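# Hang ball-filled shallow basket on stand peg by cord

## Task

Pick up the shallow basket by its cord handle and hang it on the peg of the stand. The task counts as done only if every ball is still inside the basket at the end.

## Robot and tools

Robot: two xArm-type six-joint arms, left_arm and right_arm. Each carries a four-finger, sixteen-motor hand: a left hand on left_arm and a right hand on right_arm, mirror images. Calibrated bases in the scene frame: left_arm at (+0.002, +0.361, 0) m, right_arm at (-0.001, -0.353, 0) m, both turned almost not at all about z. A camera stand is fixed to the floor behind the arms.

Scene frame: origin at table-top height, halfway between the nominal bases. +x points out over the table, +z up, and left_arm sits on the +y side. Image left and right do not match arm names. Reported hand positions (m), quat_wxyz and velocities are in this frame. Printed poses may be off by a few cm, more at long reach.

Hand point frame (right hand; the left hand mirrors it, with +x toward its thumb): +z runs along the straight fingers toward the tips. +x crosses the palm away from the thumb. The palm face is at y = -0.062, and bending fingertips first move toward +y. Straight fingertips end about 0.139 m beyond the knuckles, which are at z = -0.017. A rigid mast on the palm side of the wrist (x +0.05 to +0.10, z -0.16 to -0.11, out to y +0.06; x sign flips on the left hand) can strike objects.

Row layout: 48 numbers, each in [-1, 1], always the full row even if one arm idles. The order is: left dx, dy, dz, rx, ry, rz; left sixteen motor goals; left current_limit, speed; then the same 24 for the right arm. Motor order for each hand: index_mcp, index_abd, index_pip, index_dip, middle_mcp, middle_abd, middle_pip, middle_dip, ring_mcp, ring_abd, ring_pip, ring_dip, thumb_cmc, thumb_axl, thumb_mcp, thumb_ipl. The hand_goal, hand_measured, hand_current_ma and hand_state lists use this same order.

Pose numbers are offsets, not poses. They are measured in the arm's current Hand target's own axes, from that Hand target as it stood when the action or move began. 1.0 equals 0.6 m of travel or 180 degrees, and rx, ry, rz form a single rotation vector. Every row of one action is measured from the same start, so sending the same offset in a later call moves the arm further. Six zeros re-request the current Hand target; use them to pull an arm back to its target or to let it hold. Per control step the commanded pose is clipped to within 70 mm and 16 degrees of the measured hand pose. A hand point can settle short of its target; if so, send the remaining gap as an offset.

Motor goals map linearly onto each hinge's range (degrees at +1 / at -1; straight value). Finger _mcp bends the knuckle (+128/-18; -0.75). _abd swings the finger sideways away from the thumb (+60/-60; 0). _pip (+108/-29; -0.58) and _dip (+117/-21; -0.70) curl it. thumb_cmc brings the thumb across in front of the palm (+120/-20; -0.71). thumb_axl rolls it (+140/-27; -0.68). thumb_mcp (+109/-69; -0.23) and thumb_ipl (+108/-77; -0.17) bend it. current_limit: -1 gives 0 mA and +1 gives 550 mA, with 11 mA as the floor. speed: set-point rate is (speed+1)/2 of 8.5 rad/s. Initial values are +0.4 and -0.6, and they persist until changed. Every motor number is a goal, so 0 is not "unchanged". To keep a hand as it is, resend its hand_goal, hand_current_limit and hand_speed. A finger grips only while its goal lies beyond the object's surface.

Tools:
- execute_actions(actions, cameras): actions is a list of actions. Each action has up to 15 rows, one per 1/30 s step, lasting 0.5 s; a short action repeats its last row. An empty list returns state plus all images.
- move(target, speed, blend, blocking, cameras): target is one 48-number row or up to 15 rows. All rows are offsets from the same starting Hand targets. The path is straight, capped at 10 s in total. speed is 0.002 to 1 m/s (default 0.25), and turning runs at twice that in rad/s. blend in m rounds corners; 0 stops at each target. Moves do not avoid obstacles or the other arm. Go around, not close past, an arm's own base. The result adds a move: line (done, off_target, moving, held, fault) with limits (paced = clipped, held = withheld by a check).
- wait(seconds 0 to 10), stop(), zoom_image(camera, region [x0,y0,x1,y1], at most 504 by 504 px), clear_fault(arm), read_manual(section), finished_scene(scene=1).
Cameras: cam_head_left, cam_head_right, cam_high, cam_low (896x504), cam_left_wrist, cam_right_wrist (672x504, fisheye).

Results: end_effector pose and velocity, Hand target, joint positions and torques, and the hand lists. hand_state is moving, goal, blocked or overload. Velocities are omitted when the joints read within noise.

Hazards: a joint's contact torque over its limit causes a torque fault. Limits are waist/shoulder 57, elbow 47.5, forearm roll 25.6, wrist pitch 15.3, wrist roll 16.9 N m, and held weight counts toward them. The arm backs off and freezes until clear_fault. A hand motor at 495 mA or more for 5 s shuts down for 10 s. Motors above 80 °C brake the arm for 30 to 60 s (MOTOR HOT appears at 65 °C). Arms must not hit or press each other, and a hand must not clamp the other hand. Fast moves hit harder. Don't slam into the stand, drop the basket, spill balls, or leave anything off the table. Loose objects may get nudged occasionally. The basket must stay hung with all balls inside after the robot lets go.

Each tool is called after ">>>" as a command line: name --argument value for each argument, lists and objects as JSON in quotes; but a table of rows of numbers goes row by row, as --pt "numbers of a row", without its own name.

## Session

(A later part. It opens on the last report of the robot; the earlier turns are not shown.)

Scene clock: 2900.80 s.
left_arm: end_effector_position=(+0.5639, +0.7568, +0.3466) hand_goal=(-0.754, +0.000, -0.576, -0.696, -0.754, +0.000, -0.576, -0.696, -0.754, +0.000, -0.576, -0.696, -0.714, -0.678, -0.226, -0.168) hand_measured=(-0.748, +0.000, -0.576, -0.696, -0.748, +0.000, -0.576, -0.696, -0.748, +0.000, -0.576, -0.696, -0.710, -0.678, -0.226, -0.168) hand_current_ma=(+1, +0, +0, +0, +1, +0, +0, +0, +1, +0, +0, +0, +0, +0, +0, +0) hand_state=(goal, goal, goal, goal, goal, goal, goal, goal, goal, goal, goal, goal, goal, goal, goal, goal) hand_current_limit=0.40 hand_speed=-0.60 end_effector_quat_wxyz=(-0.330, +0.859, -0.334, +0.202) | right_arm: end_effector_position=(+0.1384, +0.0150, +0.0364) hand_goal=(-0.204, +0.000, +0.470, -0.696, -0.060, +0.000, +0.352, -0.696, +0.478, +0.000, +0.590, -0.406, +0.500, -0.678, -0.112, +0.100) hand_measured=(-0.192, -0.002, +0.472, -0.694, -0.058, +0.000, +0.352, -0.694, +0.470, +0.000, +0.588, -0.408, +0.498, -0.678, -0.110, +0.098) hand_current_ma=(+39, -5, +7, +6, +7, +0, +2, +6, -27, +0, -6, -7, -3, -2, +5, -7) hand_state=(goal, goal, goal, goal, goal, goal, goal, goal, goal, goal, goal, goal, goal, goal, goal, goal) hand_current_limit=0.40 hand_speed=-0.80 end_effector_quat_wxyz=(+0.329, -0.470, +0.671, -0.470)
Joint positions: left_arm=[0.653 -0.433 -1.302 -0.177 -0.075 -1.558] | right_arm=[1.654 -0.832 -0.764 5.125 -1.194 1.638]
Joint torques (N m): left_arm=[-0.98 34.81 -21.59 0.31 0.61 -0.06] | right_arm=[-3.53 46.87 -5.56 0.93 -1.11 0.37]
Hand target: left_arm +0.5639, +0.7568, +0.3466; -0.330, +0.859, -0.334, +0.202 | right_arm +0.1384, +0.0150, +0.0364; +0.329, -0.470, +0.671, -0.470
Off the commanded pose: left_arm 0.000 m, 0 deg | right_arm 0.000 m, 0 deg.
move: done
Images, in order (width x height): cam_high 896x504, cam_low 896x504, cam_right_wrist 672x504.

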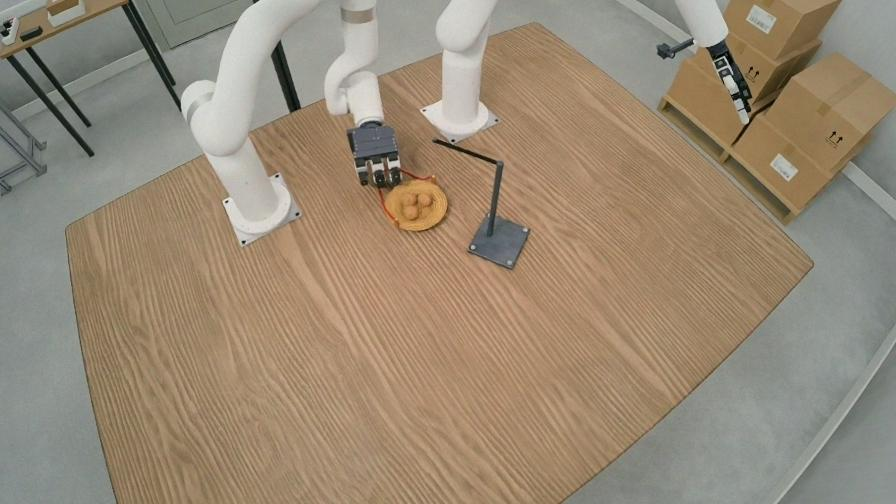

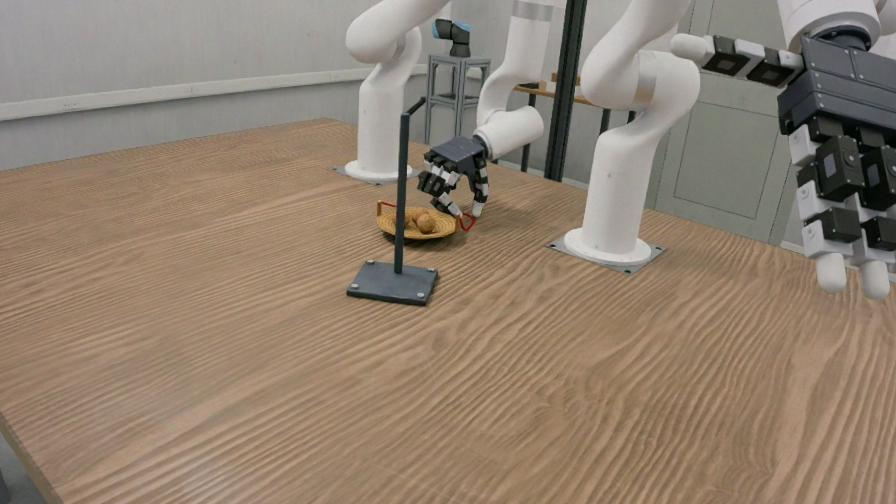

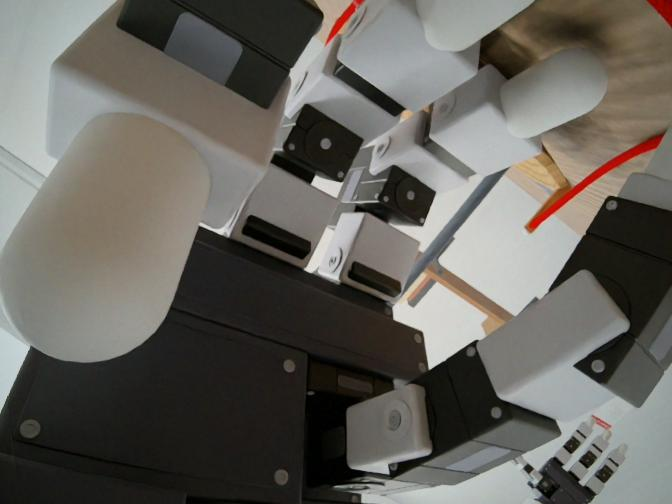

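>>> move --target '[0,0,0,0,0,0,-0.754,0,-0.576,-0.696,-0.754,0,-0.576,-0.696,-0.754,0,-0.576,-0.696,-0.714,-0.678,-0.226,-0.168,0.4,-0.6,0.0768,-0.0398,0.1095,0,-0.0261,-0.0095,-0.204,0,0.47,-0.696,-0.06,0,0.353,-0.696,0.479,0,0.591,-0.406,0.5,-0.678,-0.111,0.1,0.4,-0.8]' --speed 0.06 --cameras '["cam_high", "cam_low", "cam_right_wrist"]'

>>> zoom_image --camera "cam_high" --region '[350, 130, 460, 240]'

>>> zoom_image --camera "cam_low" --region '[380, 160, 480, 260]'

>>> zoom_image --camera "cam_right_wrist" --region '[380, 0, 672, 200]'

Scene clock: 2988.40 s.
left_arm: end_effector_position=(+0.5639, +0.7568, +0.3466) hand_goal=(-0.754, +0.000, -0.576, -0.696, -0.754, +0.000, -0.576, -0.696, -0.754, +0.000, -0.576, -0.696, -0.714, -0.678, -0.226, -0.168) hand_measured=(-0.748, +0.000, -0.576, -0.696, -0.748, +0.000, -0.576, -0.696, -0.748, +0.000, -0.576, -0.696, -0.710, -0.678, -0.226, -0.168) hand_current_ma=(+1, +0, +0, +0, +1, +0, +0, +0, +1, +0, +0, +0, +0, +0, +0, +0) hand_state=(goal, goal, goal, goal, goal, goal, goal, goal, goal, goal, goal, goal, goal, goal, goal, goal) hand_current_limit=0.40 hand_speed=-0.60 end_effector_quat_wxyz=(-0.330, +0.859, -0.334, +0.202) | right_arm: end_effector_position=(+0.1883, -0.0522, +0.0363) hand_goal=(-0.204, +0.000, +0.470, -0.696, -0.060, +0.000, +0.352, -0.696, +0.478, +0.000, +0.590, -0.406, +0.500, -0.678, -0.112, +0.100) hand_measured=(-0.194, -0.002, +0.472, -0.694, -0.058, +0.000, +0.352, -0.694, +0.470, +0.000, +0.588, -0.408, +0.498, -0.678, -0.110, +0.098) hand_current_ma=(+28, -3, +3, +6, +7, +0, +2, +6, -27, +0, -6, -7, -3, -2, +5, -7) hand_state=(goal, goal, goal, goal, goal, goal, goal, goal, goal, goal, goal, goal, goal, goal, goal, goal) hand_current_limit=0.40 hand_speed=-0.80 end_effector_quat_wxyz=(+0.349, -0.498, +0.650, -0.455)
Joint positions: left_arm=[0.653 -0.433 -1.302 -0.177 -0.075 -1.558] | right_arm=[1.531 -0.784 -0.556 4.851 -1.18 1.812]
Joint torques (N m): left_arm=[-0.52 34.64 -21.67 0.38 0.62 -0.03] | right_arm=[-3.9 42.12 -3.19 -0.49 -2.31 0.45]
Hand target: left_arm +0.5639, +0.7568, +0.3466; -0.330, +0.859, -0.334, +0.202 | right_arm +0.1884, -0.0522, +0.0363; +0.349, -0.498, +0.650, -0.455
Off the commanded pose: left_arm 0.000 m, 0 deg | right_arm 0.000 m, 0 deg.
move: done
Images, in order (width x height): cam_high 896x504, cam_low 896x504, cam_right_wrist 672x504.

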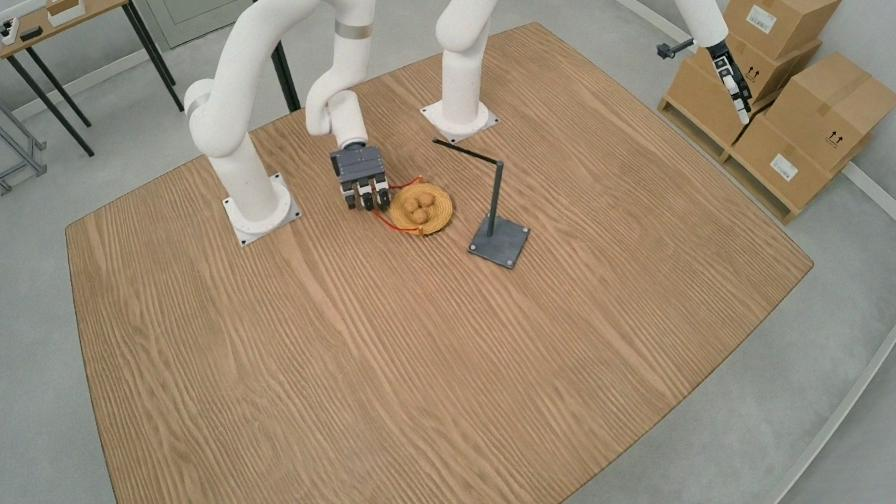

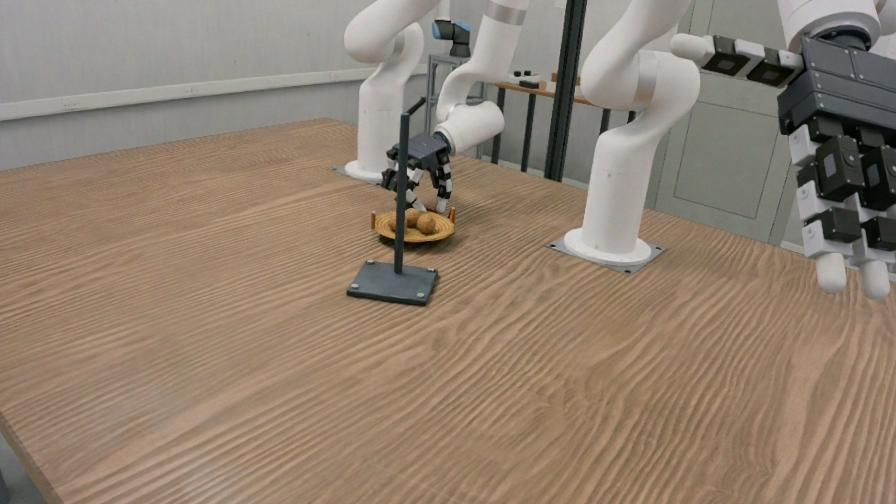

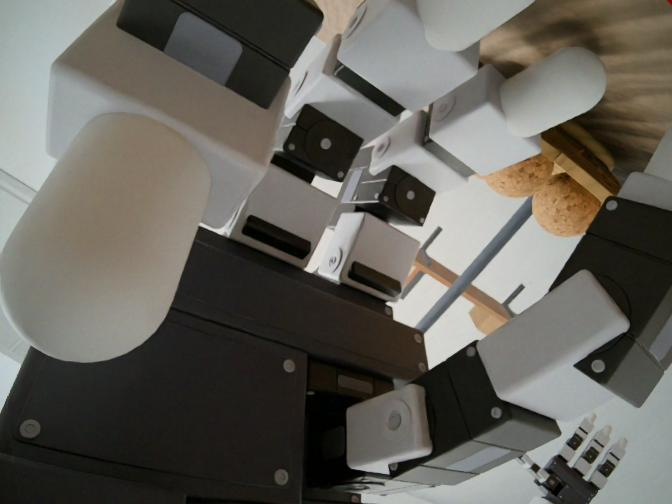

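Scaled by 4.582.

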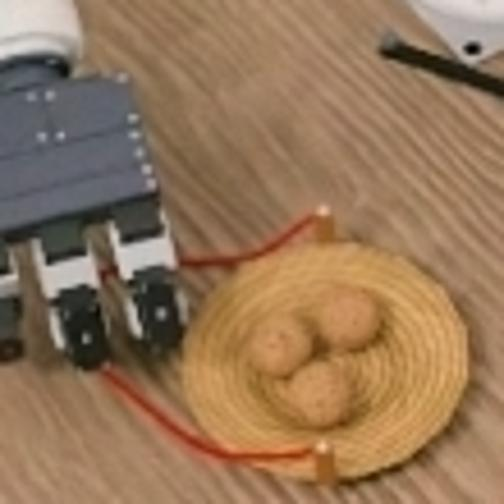

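Scaled by 5.040.

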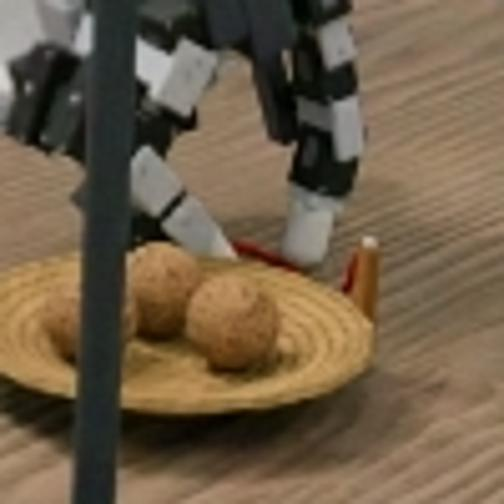

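Scaled by 1.726 from the camera's 672x504 image, which has a finer 960x720 frame.

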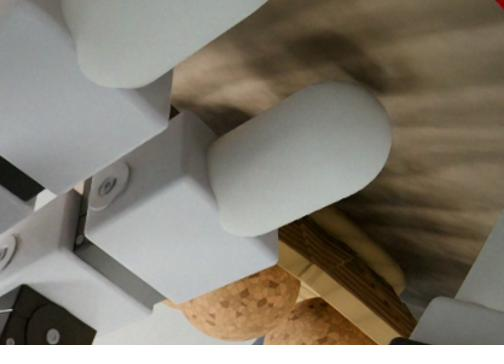

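>>> move --pt "0 0 0 0 0 0 -0.754 0 -0.576 -0.696 -0.754 0 -0.576 -0.696 -0.754 0 -0.576 -0.696 -0.714 -0.678 -0.226 -0.168 0.4 -0.6 0 -0.157 -0.057 0 0 0 -0.204 0 0.47 -0.696 -0.204 0 0.47 -0.696 0.479 0 0.591 -0.406 0.5 -0.678 -0.111 0.1 0.4 -0.8" --pt "0 0 0 0 0 0 -0.754 0 -0.576 -0.696 -0.754 0 -0.576 -0.696 -0.754 0 -0.576 -0.696 -0.714 -0.678 -0.226 -0.168 0.4 -0.6 0 -0.11 -0.2 0 0 0 -0.204 0 0.47 -0.696 -0.204 0 0.47 -0.696 0.479 0 0.591 -0.406 0.5 -0.678 -0.111 0.1 0.4 -0.8" --speed 0.15 --cameras '["cam_high", "cam_low", "cam_head_left", "cam_head_right"]'

>>> zoom_image --camera "cam_high" --region '[350, 130, 460, 240]'

>>> zoom_image --camera "cam_head_left" --region '[400, 320, 500, 420]'

>>> zoom_image --camera "cam_low" --region '[360, 180, 470, 260]'

Scene clock: 3030.83 s.
left_arm: end_effector_position=(+0.5639, +0.7568, +0.3466) hand_goal=(-0.754, +0.000, -0.576, -0.696, -0.754, +0.000, -0.576, -0.696, -0.754, +0.000, -0.576, -0.696, -0.714, -0.678, -0.226, -0.168) hand_measured=(-0.748, +0.000, -0.576, -0.696, -0.748, +0.000, -0.576, -0.696, -0.748, +0.000, -0.576, -0.696, -0.710, -0.678, -0.226, -0.168) hand_current_ma=(+1, +0, +0, +0, +1, +0, +0, +0, +1, +0, +0, +0, +0, +0, +0, +0) hand_state=(goal, goal, goal, goal, goal, goal, goal, goal, goal, goal, goal, goal, goal, goal, goal, goal) hand_current_limit=0.40 hand_speed=-0.60 end_effector_quat_wxyz=(-0.330, +0.859, -0.334, +0.202) | right_arm: end_effector_position=(+0.1012, -0.0290, +0.1394) hand_goal=(-0.204, +0.000, +0.470, -0.696, -0.204, +0.000, +0.470, -0.696, +0.478, +0.000, +0.590, -0.406, +0.500, -0.678, -0.112, +0.100) hand_measured=(-0.196, -0.002, +0.472, -0.694, -0.196, +0.000, +0.464, -0.694, +0.470, +0.000, +0.588, -0.408, +0.498, -0.678, -0.110, +0.098) hand_current_ma=(+24, -3, +3, +6, +24, +0, -15, +6, -27, +0, -6, -7, -3, -2, +5, -7) hand_state=(goal, goal, goal, goal, goal, goal, goal, goal, goal, goal, goal, goal, goal, goal, goal, goal) hand_current_limit=0.40 hand_speed=-0.80 end_effector_quat_wxyz=(+0.349, -0.498, +0.650, -0.455)
Joint positions: left_arm=[0.653 -0.433 -1.302 -0.177 -0.075 -1.558] | right_arm=[1.78 -0.479 -0.542 5.207 -1.251 1.512]
Joint torques (N m): left_arm=[-1.27 34.06 -22.05 0.37 0.65 -0.05] | right_arm=[3.84 31.73 -10.08 0.82 -2.38 -0.39]
Hand target: left_arm +0.5639, +0.7568, +0.3466; -0.330, +0.859, -0.334, +0.202 | right_arm +0.1012, -0.0289, +0.1394; +0.349, -0.498, +0.650, -0.455
Off the commanded pose: left_arm 0.000 m, 0 deg | right_arm 0.000 m, 0 deg.
move: done
Images, in order (width x height): cam_head_left 896x504, cam_head_right 896x504, cam_high 896x504, cam_low 896x504.

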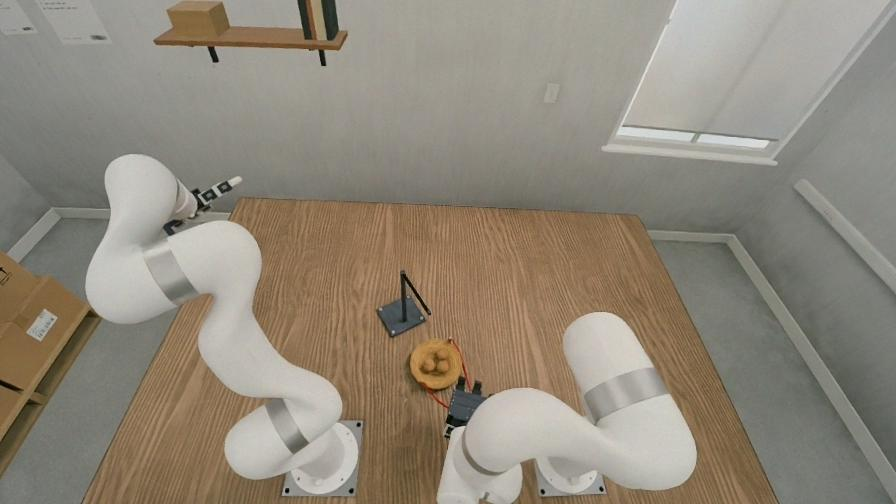

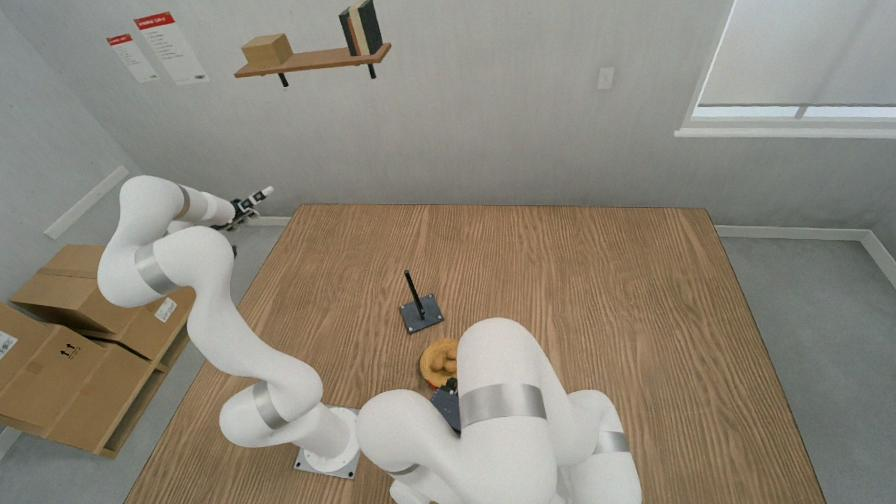

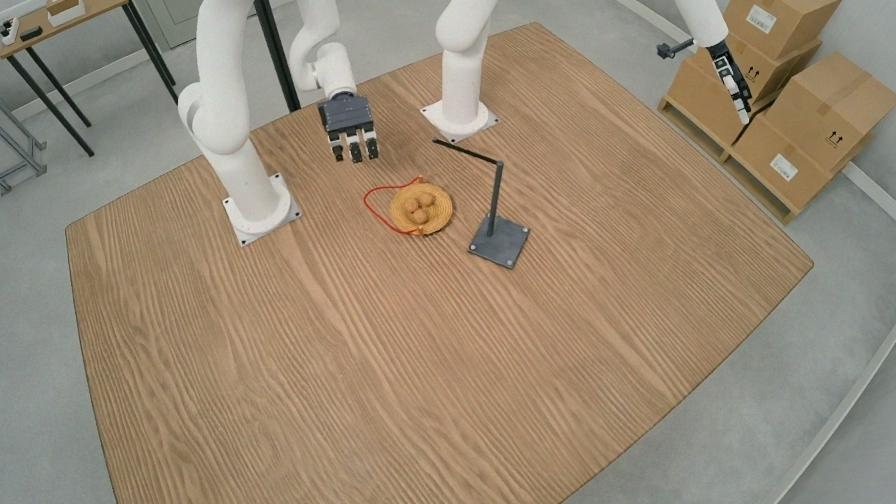

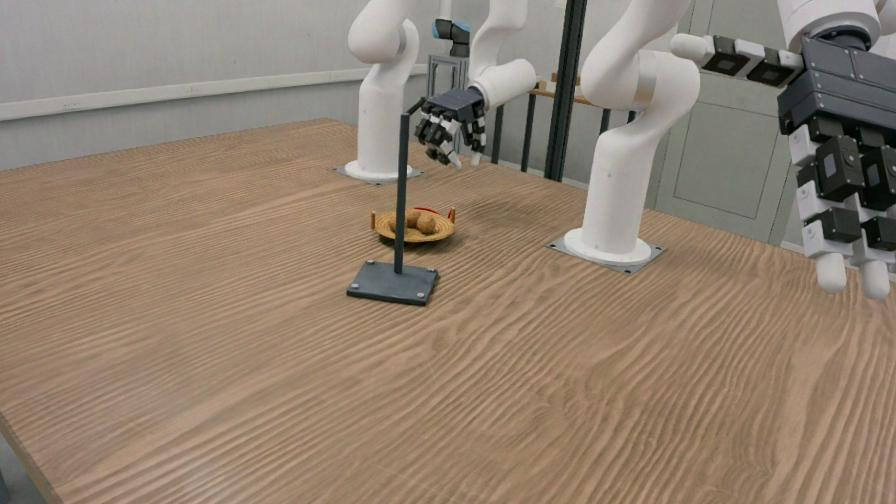

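Scaled by 4.582.

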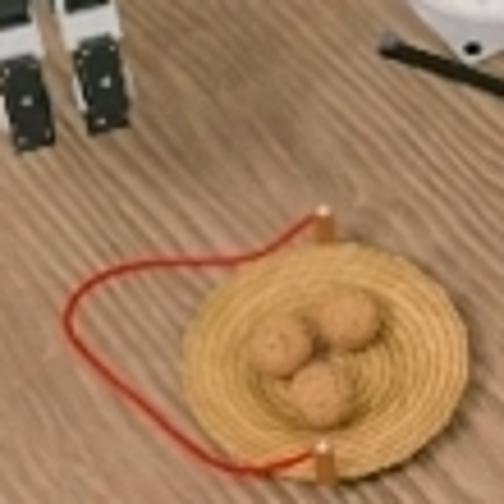

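Scaled by 5.040.

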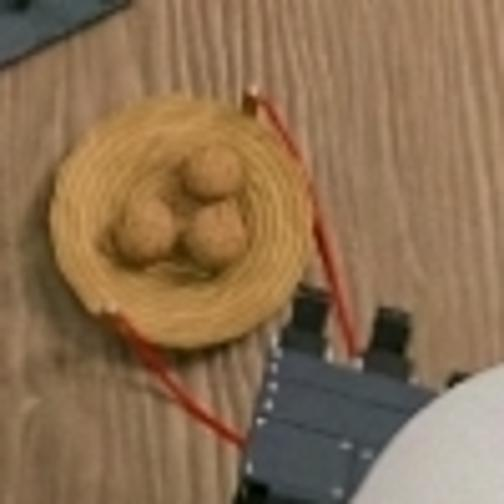

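Scaled by 4.582.

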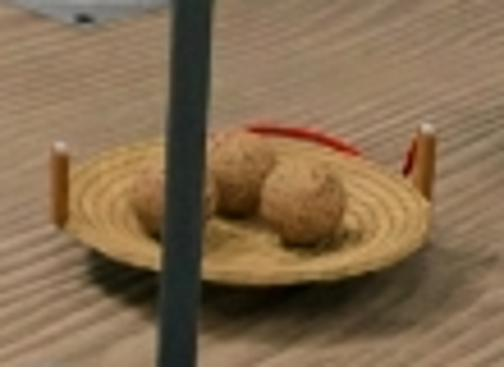

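>>> move --target '[0,0,0,0,0,0,-0.754,0,-0.576,-0.696,-0.754,0,-0.576,-0.696,-0.754,0,-0.576,-0.696,-0.714,-0.678,-0.226,-0.168,0.4,-0.6,-0.0165,-0.0352,0.1912,0,-0.3917,-0.1425,-0.204,0,0.47,-0.696,-0.378,0,0.534,-0.696,0.479,0,0.591,-0.406,0.5,-0.678,-0.111,0.1,0.4,-0.6]' --speed 0.25 --cameras '["cam_high", "cam_right_wrist"]'

>>> zoom_image --camera "cam_high" --region '[340, 130, 450, 240]'

Scene clock: 3152.33 s.
left_arm: end_effector_position=(+0.5639, +0.7568, +0.3466) hand_goal=(-0.754, +0.000, -0.576, -0.696, -0.754, +0.000, -0.576, -0.696, -0.754, +0.000, -0.576, -0.696, -0.714, -0.678, -0.226, -0.168) hand_measured=(-0.748, +0.000, -0.576, -0.696, -0.748, +0.000, -0.576, -0.696, -0.748, +0.000, -0.576, -0.696, -0.710, -0.678, -0.226, -0.168) hand_current_ma=(+1, +0, +0, +0, +1, +0, +0, +0, +1, +0, +0, +0, +0, +0, +0, +0) hand_state=(goal, goal, goal, goal, goal, goal, goal, goal, goal, goal, goal, goal, goal, goal, goal, goal) hand_current_limit=0.40 hand_speed=-0.60 end_effector_quat_wxyz=(-0.330, +0.859, -0.334, +0.202) | right_arm: end_effector_position=(+0.2149, -0.0491, +0.1200) hand_goal=(-0.204, +0.000, +0.470, -0.696, -0.378, +0.000, +0.534, -0.696, +0.478, +0.000, +0.590, -0.406, +0.500, -0.678, -0.112, +0.100) hand_measured=(-0.196, -0.002, +0.472, -0.694, -0.366, +0.000, +0.528, -0.694, +0.470, +0.000, +0.588, -0.408, +0.498, -0.678, -0.110, +0.098) hand_current_ma=(+24, -3, +3, +6, +39, +0, -14, +6, -27, +0, -6, -7, -2, -2, +5, -7) hand_state=(goal, goal, goal, goal, goal, goal, goal, goal, goal, goal, goal, goal, goal, goal, goal, goal) hand_current_limit=0.40 hand_speed=-0.60 end_effector_quat_wxyz=(-0.554, +0.791, -0.212, +0.148)
Joint positions: left_arm=[0.653 -0.433 -1.302 -0.177 -0.075 -1.558] | right_arm=[0.754 -0.397 -0.171 2.868 -1.439 1.506]
Joint torques (N m): left_arm=[-0.9 34.67 -22.12 0.31 0.69 0.02] | right_arm=[-3.74 24.21 -7.7 -0.82 -1.17 0.42]
Hand target: left_arm +0.5639, +0.7568, +0.3466; -0.330, +0.859, -0.334, +0.202 | right_arm +0.2149, -0.0491, +0.1200; -0.554, +0.791, -0.212, +0.148
Off the commanded pose: left_arm 0.000 m, 0 deg | right_arm 0.000 m, 0 deg.
move: done
Images, in order (width x height): cam_high 896x504, cam_right_wrist 672x504.

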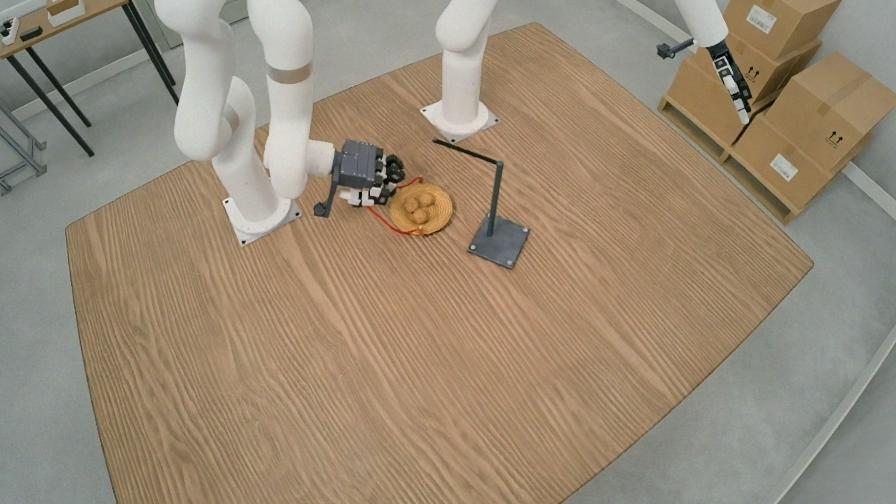

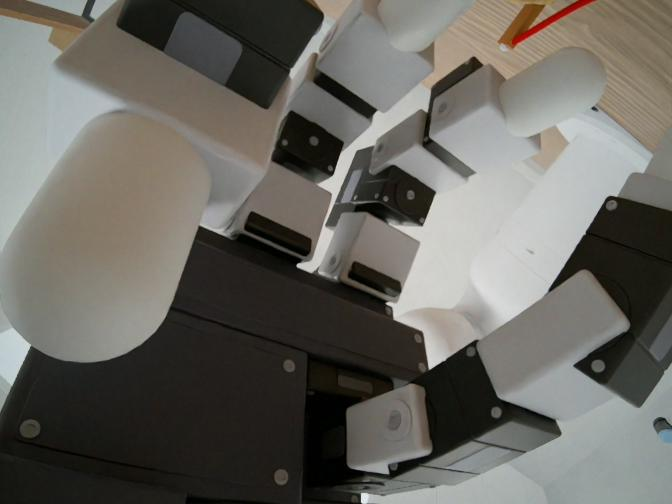

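Scaled by 4.582.

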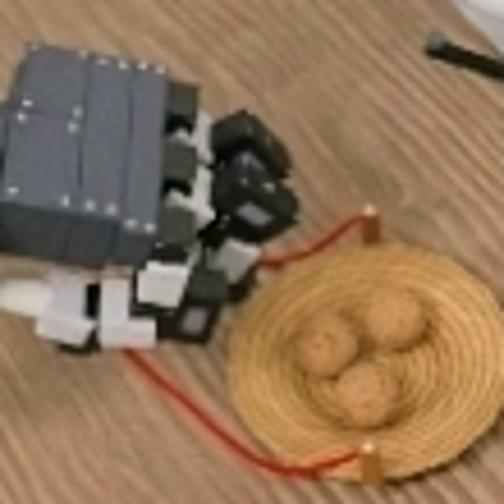

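>>> move --pt "0 0 0 0 0 0 -0.754 0 -0.576 -0.696 -0.754 0 -0.576 -0.696 -0.754 0 -0.576 -0.696 -0.714 -0.678 -0.226 -0.168 0.4 -0.6 -0.052 -0.005 0.0138 0 0.2089 0.076 -0.204 0 0.47 -0.696 -0.204 0 0.47 -0.696 0.479 0 0.591 -0.406 0.5 -0.678 -0.111 0.1 0.4 -0.6" --pt "0 0 0 0 0 0 -0.754 0 -0.576 -0.696 -0.754 0 -0.576 -0.696 -0.754 0 -0.576 -0.696 -0.714 -0.678 -0.226 -0.168 0.4 -0.6 -0.052 0.1258 0.0615 0 0.2089 0.076 -0.204 0 0.47 -0.696 -0.204 0 0.47 -0.696 0.479 0 0.591 -0.406 0.5 -0.678 -0.111 0.1 0.4 -0.6" --speed '[0.25, 0.1]' --cameras '["cam_high", "cam_right_wrist", "cam_low"]'

>>> zoom_image --camera "cam_high" --region '[340, 130, 450, 240]'

>>> zoom_image --camera "cam_right_wrist" --region '[380, 0, 672, 200]'

Scene clock: 3217.53 s.
left_arm: end_effector_position=(+0.5639, +0.7568, +0.3466) hand_goal=(-0.754, +0.000, -0.576, -0.696, -0.754, +0.000, -0.576, -0.696, -0.754, +0.000, -0.576, -0.696, -0.714, -0.678, -0.226, -0.168) hand_measured=(-0.748, +0.000, -0.576, -0.696, -0.748, +0.000, -0.576, -0.696, -0.748, +0.000, -0.576, -0.696, -0.710, -0.678, -0.226, -0.168) hand_current_ma=(+1, +0, +0, +0, +1, +0, +0, +0, +1, +0, +0, +0, +0, +0, +0, +0) hand_state=(goal, goal, goal, goal, goal, goal, goal, goal, goal, goal, goal, goal, goal, goal, goal, goal) hand_current_limit=0.40 hand_speed=-0.60 end_effector_quat_wxyz=(-0.330, +0.859, -0.334, +0.202) | right_arm: end_effector_position=(+0.1923, -0.0258, +0.0365) hand_goal=(-0.204, +0.000, +0.470, -0.696, -0.204, +0.000, +0.470, -0.696, +0.478, +0.000, +0.590, -0.406, +0.500, -0.678, -0.112, +0.100) hand_measured=(-0.184, -0.002, +0.480, -0.694, -0.204, +0.000, +0.472, -0.694, +0.470, +0.000, +0.588, -0.408, +0.498, -0.678, -0.110, +0.098) hand_current_ma=(+69, -3, +30, +6, +2, +0, +3, +6, -27, +0, -6, -7, -2, -2, +5, -7) hand_state=(goal, goal, goal, goal, goal, goal, goal, goal, goal, goal, goal, goal, goal, goal, goal, goal) hand_current_limit=0.40 hand_speed=-0.60 end_effector_quat_wxyz=(-0.470, +0.671, -0.470, +0.329)
Joint positions: left_arm=[0.653 -0.433 -1.302 -0.177 -0.075 -1.558] | right_arm=[1.43 -0.776 -0.38 4.139 -1.424 1.923]
Joint torques (N m): left_arm=[-1.09 34.61 -21.82 0.17 0.68 -0.06] | right_arm=[-4.17 32.31 -2.85 0.11 -2.29 0.43]
Hand target: left_arm +0.5639, +0.7568, +0.3466; -0.330, +0.859, -0.334, +0.202 | right_arm +0.1923, -0.0258, +0.0365; -0.470, +0.671, -0.470, +0.329
Off the commanded pose: left_arm 0.000 m, 0 deg | right_arm 0.000 m, 0 deg.
move: done
Images, in order (width x height): cam_high 896x504, cam_low 896x504, cam_right_wrist 672x504.

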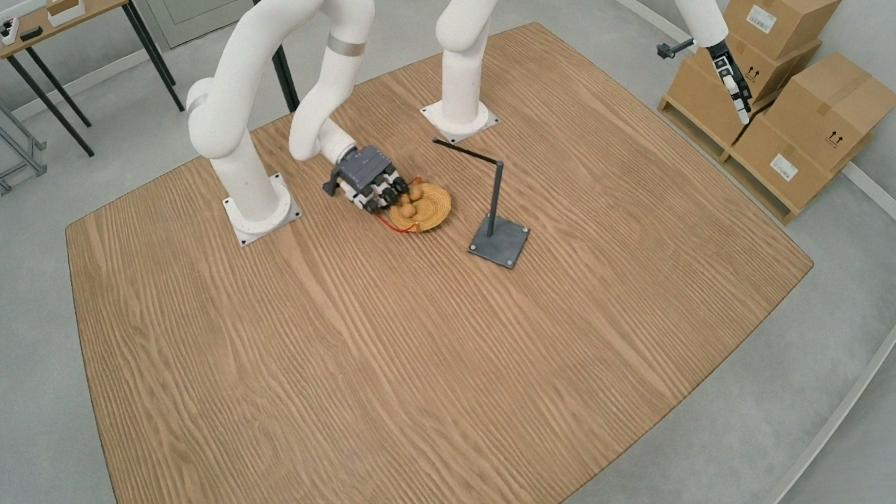

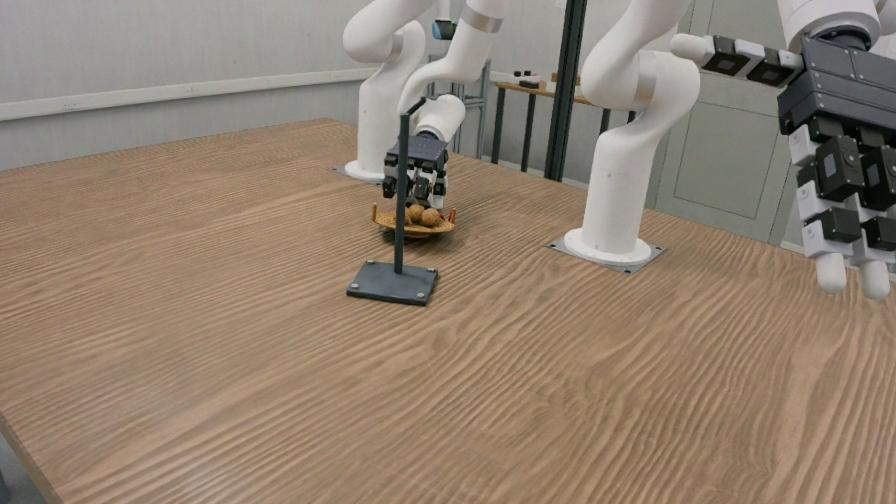

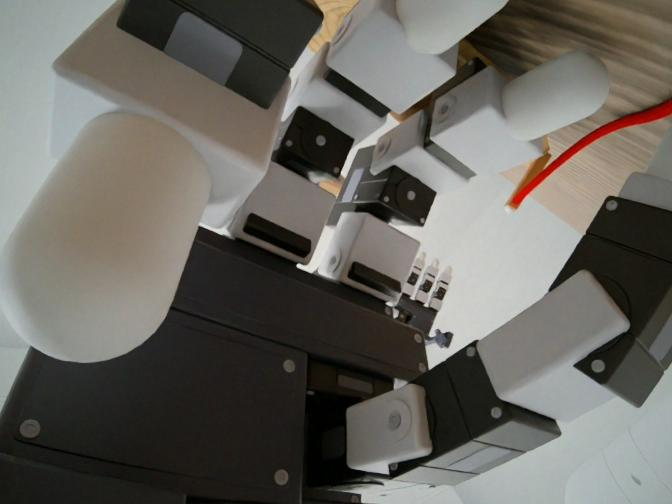

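Scaled by 4.582.

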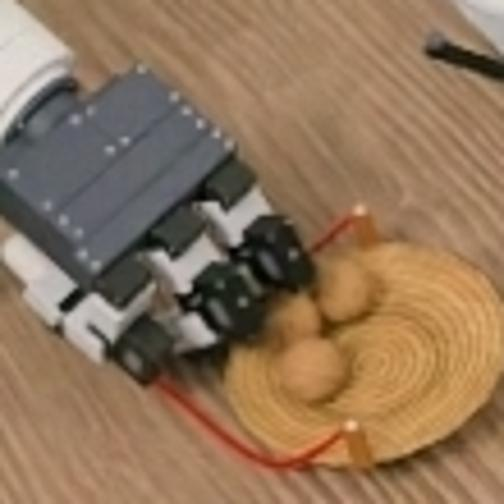

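Scaled by 1.726 from the camera's 672x504 image, which has a finer 960x720 frame.

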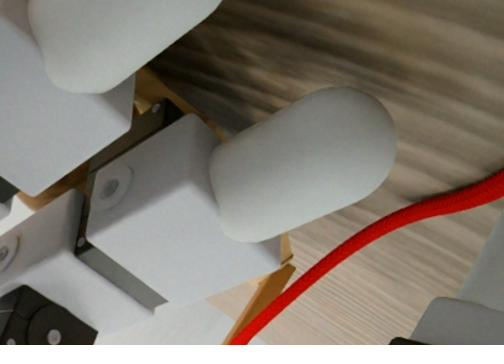

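>>> move --target '[0,0,0,0,0,0,-0.754,0,-0.576,-0.696,-0.754,0,-0.576,-0.696,-0.754,0,-0.576,-0.696,-0.714,-0.678,-0.226,-0.168,0.4,-0.6,0,-0.047,-0.0171,0,0,0,-0.204,0,0.47,-0.696,-0.204,0,0.47,-0.696,0.479,0,0.591,-0.406,0.5,-0.678,-0.111,0.1,0.4,-0.6]' --speed 0.03 --cameras '["cam_high", "cam_right_wrist", "cam_low"]'

>>> zoom_image --camera "cam_high" --region '[340, 130, 450, 240]'

>>> zoom_image --camera "cam_low" --region '[360, 180, 470, 260]'

Scene clock: 3229.83 s.
left_arm: end_effector_position=(+0.5639, +0.7568, +0.3466) hand_goal=(-0.754, +0.000, -0.576, -0.696, -0.754, +0.000, -0.576, -0.696, -0.754, +0.000, -0.576, -0.696, -0.714, -0.678, -0.226, -0.168) hand_measured=(-0.748, +0.000, -0.576, -0.696, -0.748, +0.000, -0.576, -0.696, -0.748, +0.000, -0.576, -0.696, -0.710, -0.678, -0.226, -0.168) hand_current_ma=(+1, +0, +0, +0, +1, +0, +0, +0, +1, +0, +0, +0, +0, +0, +0, +0) hand_state=(goal, goal, goal, goal, goal, goal, goal, goal, goal, goal, goal, goal, goal, goal, goal, goal) hand_current_limit=0.40 hand_speed=-0.60 end_effector_quat_wxyz=(-0.330, +0.859, -0.334, +0.202) | right_arm: end_effector_position=(+0.1923, -0.0258, +0.0665) hand_goal=(-0.204, +0.000, +0.470, -0.696, -0.204, +0.000, +0.470, -0.696, +0.478, +0.000, +0.590, -0.406, +0.500, -0.678, -0.112, +0.100) hand_measured=(-0.194, -0.002, +0.472, -0.694, -0.204, +0.000, +0.472, -0.694, +0.470, +0.000, +0.588, -0.408, +0.498, -0.678, -0.110, +0.098) hand_current_ma=(+29, -3, +3, +6, +2, +0, +3, +6, -27, +0, -6, -7, -2, -2, +5, -7) hand_state=(goal, goal, goal, goal, goal, goal, goal, goal, goal, goal, goal, goal, goal, goal, goal, goal) hand_current_limit=0.40 hand_speed=-0.60 end_effector_quat_wxyz=(-0.470, +0.671, -0.470, +0.329)
Joint positions: left_arm=[0.653 -0.433 -1.302 -0.177 -0.075 -1.558] | right_arm=[1.43 -0.656 -0.339 4.15 -1.382 1.856]
Joint torques (N m): left_arm=[-1.32 34.56 -21.54 -0.01 0.7 0] | right_arm=[1.07 35.17 -2.69 1.48 -1.06 -0.26]
Hand target: left_arm +0.5639, +0.7568, +0.3466; -0.330, +0.859, -0.334, +0.202 | right_arm +0.1923, -0.0258, +0.0665; -0.470, +0.671, -0.470, +0.329
Off the commanded pose: left_arm 0.000 m, 0 deg | right_arm 0.000 m, 0 deg.
move: done
Images, in order (width x height): cam_high 896x504, cam_low 896x504, cam_right_wrist 672x504.

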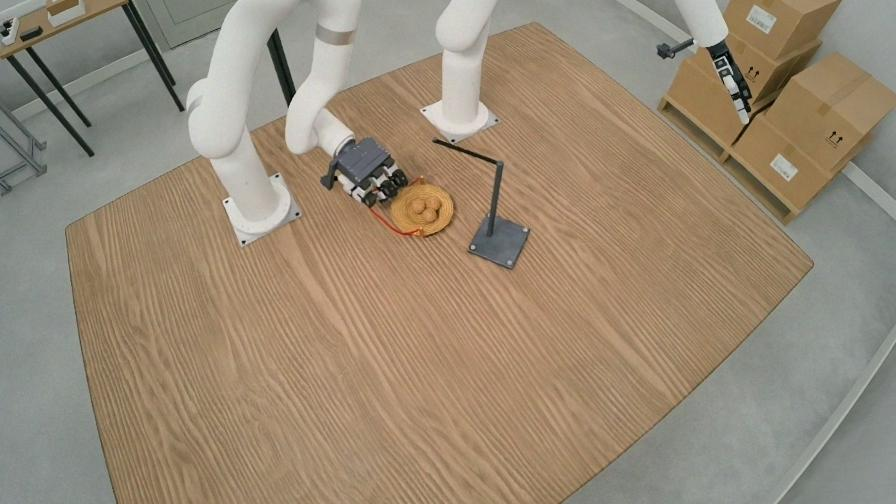

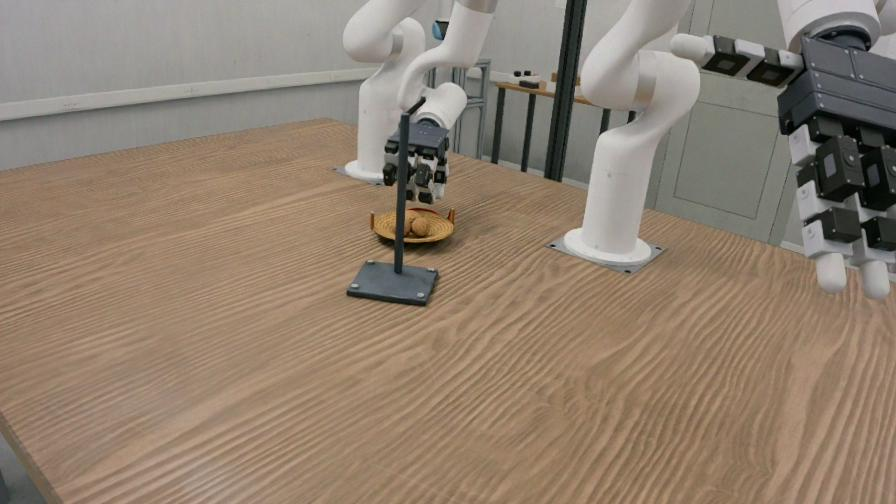

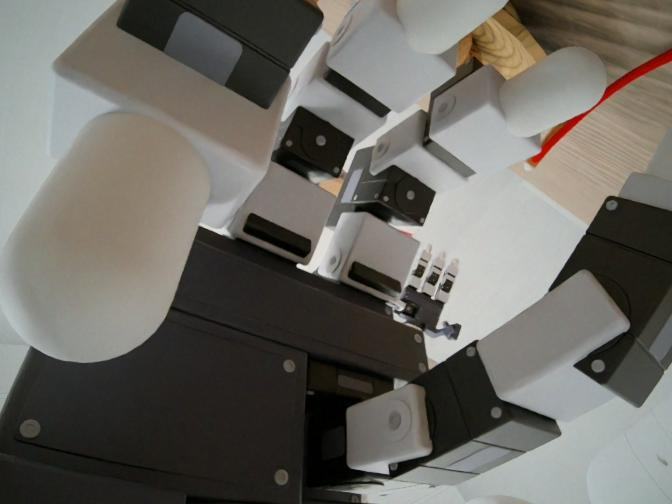

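Scaled by 4.582.

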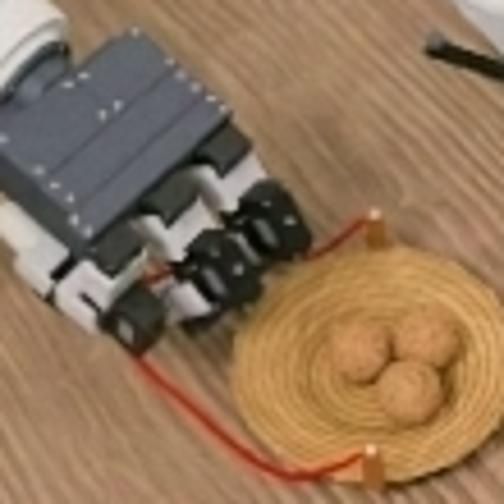

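Scaled by 4.582.

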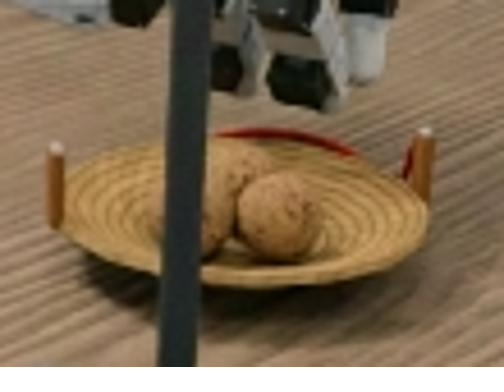

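>>> move --pt "0 0 0 0 0 0 -0.754 0 -0.576 -0.696 -0.754 0 -0.576 -0.696 -0.754 0 -0.576 -0.696 -0.714 -0.678 -0.226 -0.168 0.4 -0.6 0.0979 -0.0312 -0.0606 0 0.3394 0.1235 -0.036 0 0.364 -0.696 0.479 0 0.591 -0.406 0.479 0 0.591 -0.406 0.5 -0.678 -0.674 -0.168 0.4 -0.6" --pt "0 0 0 0 0 0 -0.754 0 -0.576 -0.696 -0.754 0 -0.576 -0.696 -0.754 0 -0.576 -0.696 -0.714 -0.678 -0.226 -0.168 0.4 -0.6 0.0979 0.0647 -0.0257 0 0.3394 0.1235 -0.036 0 0.364 -0.696 0.479 0 0.591 -0.406 0.479 0 0.591 -0.406 0.5 -0.678 -0.674 -0.168 0.4 -0.6" --speed '[0.25, 0.08]' --cameras '["cam_high", "cam_right_wrist", "cam_low", "cam_head_left"]'

>>> zoom_image --camera "cam_high" --region '[340, 130, 450, 240]'

>>> zoom_image --camera "cam_right_wrist" --region '[380, 0, 672, 200]'

>>> zoom_image --camera "cam_low" --region '[350, 150, 470, 260]'

Scene clock: 3383.70 s.
left_arm: end_effector_position=(+0.5639, +0.7568, +0.3466) hand_goal=(-0.754, +0.000, -0.576, -0.696, -0.754, +0.000, -0.576, -0.696, -0.754, +0.000, -0.576, -0.696, -0.714, -0.678, -0.226, -0.168) hand_measured=(-0.748, +0.000, -0.576, -0.696, -0.748, +0.000, -0.576, -0.696, -0.748, +0.000, -0.576, -0.696, -0.710, -0.678, -0.226, -0.168) hand_current_ma=(+1, +0, +0, +0, +1, +0, +0, +0, +1, +0, +0, +0, +0, +0, +0, +0) hand_state=(goal, goal, goal, goal, goal, goal, goal, goal, goal, goal, goal, goal, goal, goal, goal, goal) hand_current_limit=0.40 hand_speed=-0.60 end_effector_quat_wxyz=(-0.330, +0.859, -0.334, +0.202) | right_arm: end_effector_position=(+0.1863, -0.0905, +0.0353) hand_goal=(-0.036, +0.000, +0.364, -0.696, +0.478, +0.000, +0.590, -0.406, +0.478, +0.000, +0.590, -0.406, +0.500, -0.678, -0.674, -0.168) hand_measured=(-0.036, -0.002, +0.366, -0.694, +0.468, +0.000, +0.582, -0.410, +0.470, +0.000, +0.588, -0.408, +0.498, -0.678, -0.666, -0.166) hand_current_ma=(-2, -3, +2, +5, -32, +0, -21, -9, -27, +0, -6, -7, -2, -2, +33, +10) hand_state=(goal, goal, goal, goal, goal, goal, goal, goal, goal, goal, goal, goal, goal, goal, goal, goal) hand_current_limit=0.40 hand_speed=-0.60 end_effector_quat_wxyz=(+0.220, -0.313, +0.757, -0.530)
Joint positions: left_arm=[0.653 -0.433 -1.302 -0.177 -0.075 -1.558] | right_arm=[1.445 -0.811 -0.678 5.333 -1.142 1.687]
Joint torques (N m): left_arm=[-1.25 34.87 -21.94 0.16 0.72 0.02] | right_arm=[-3.99 38.87 -6.41 -0.53 -1.09 0.43]
Hand target: left_arm +0.5639, +0.7568, +0.3466; -0.330, +0.859, -0.334, +0.202 | right_arm +0.1863, -0.0905, +0.0352; +0.220, -0.313, +0.757, -0.530
Off the commanded pose: left_arm 0.000 m, 0 deg | right_arm 0.000 m, 0 deg.
move: done
Images, in order (width x height): cam_head_left 896x504, cam_high 896x504, cam_low 896x504, cam_right_wrist 672x504.

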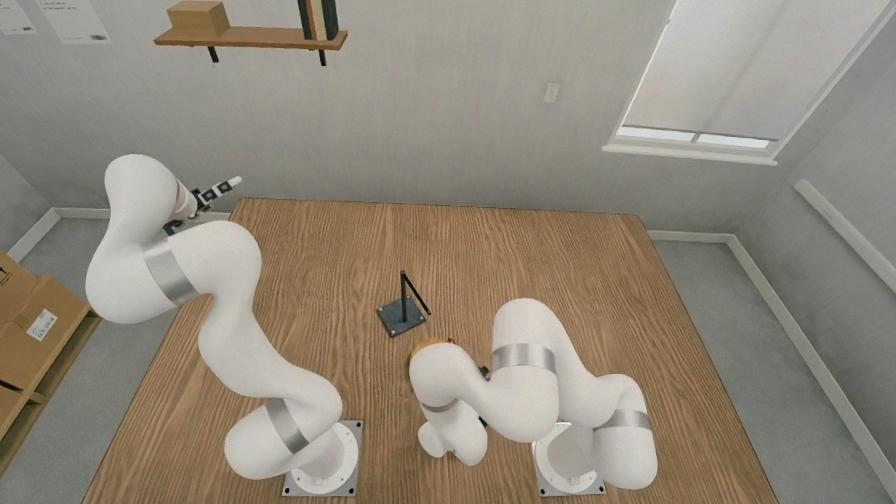

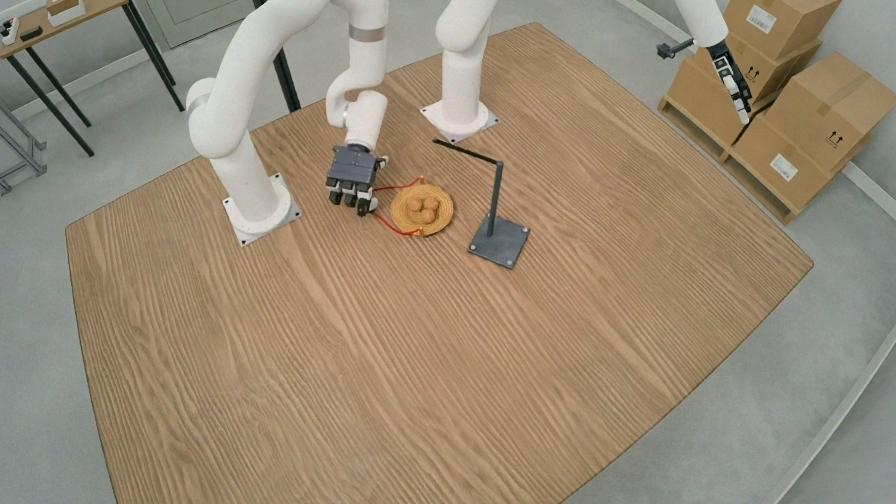

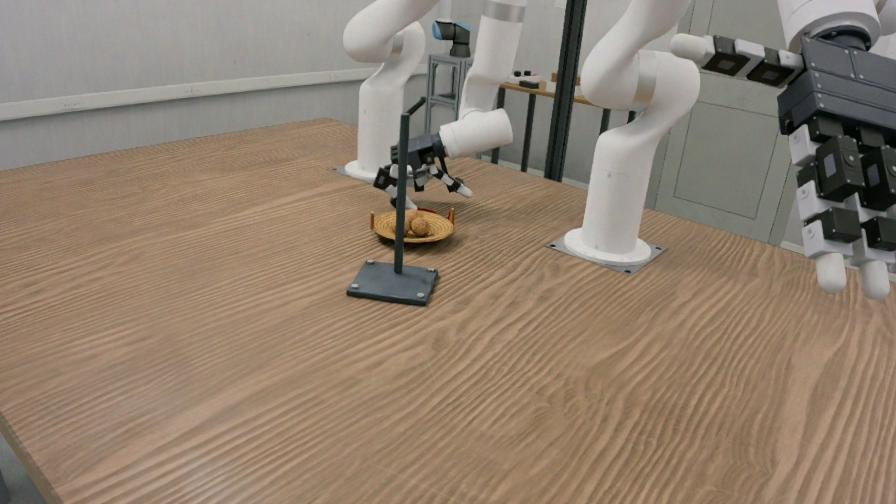

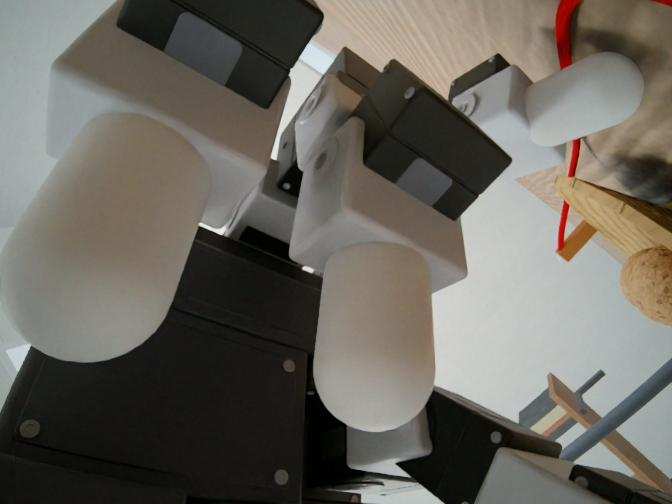

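Scaled by 4.582.

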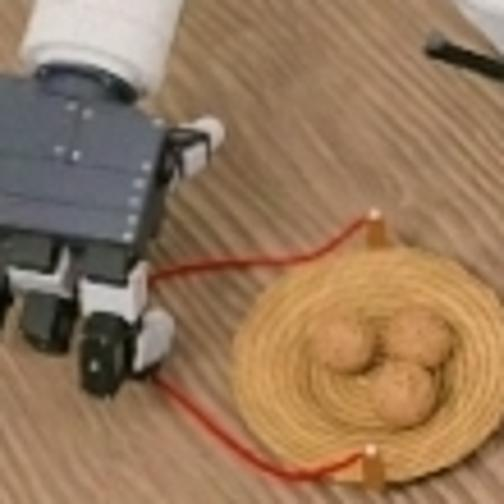

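Scaled by 1.726 from the camera's 672x504 image, which has a finer 960x720 frame.

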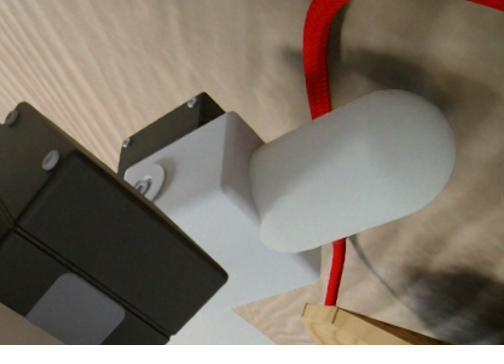

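Scaled by 4.200.

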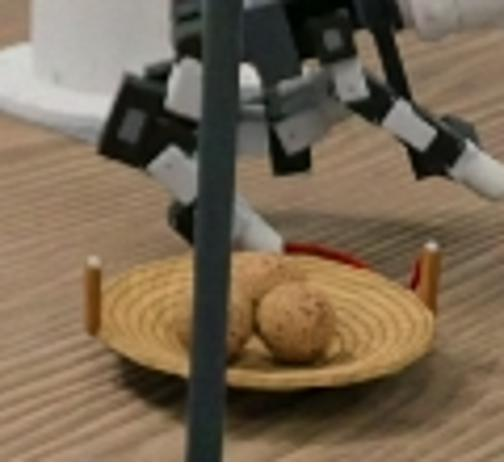

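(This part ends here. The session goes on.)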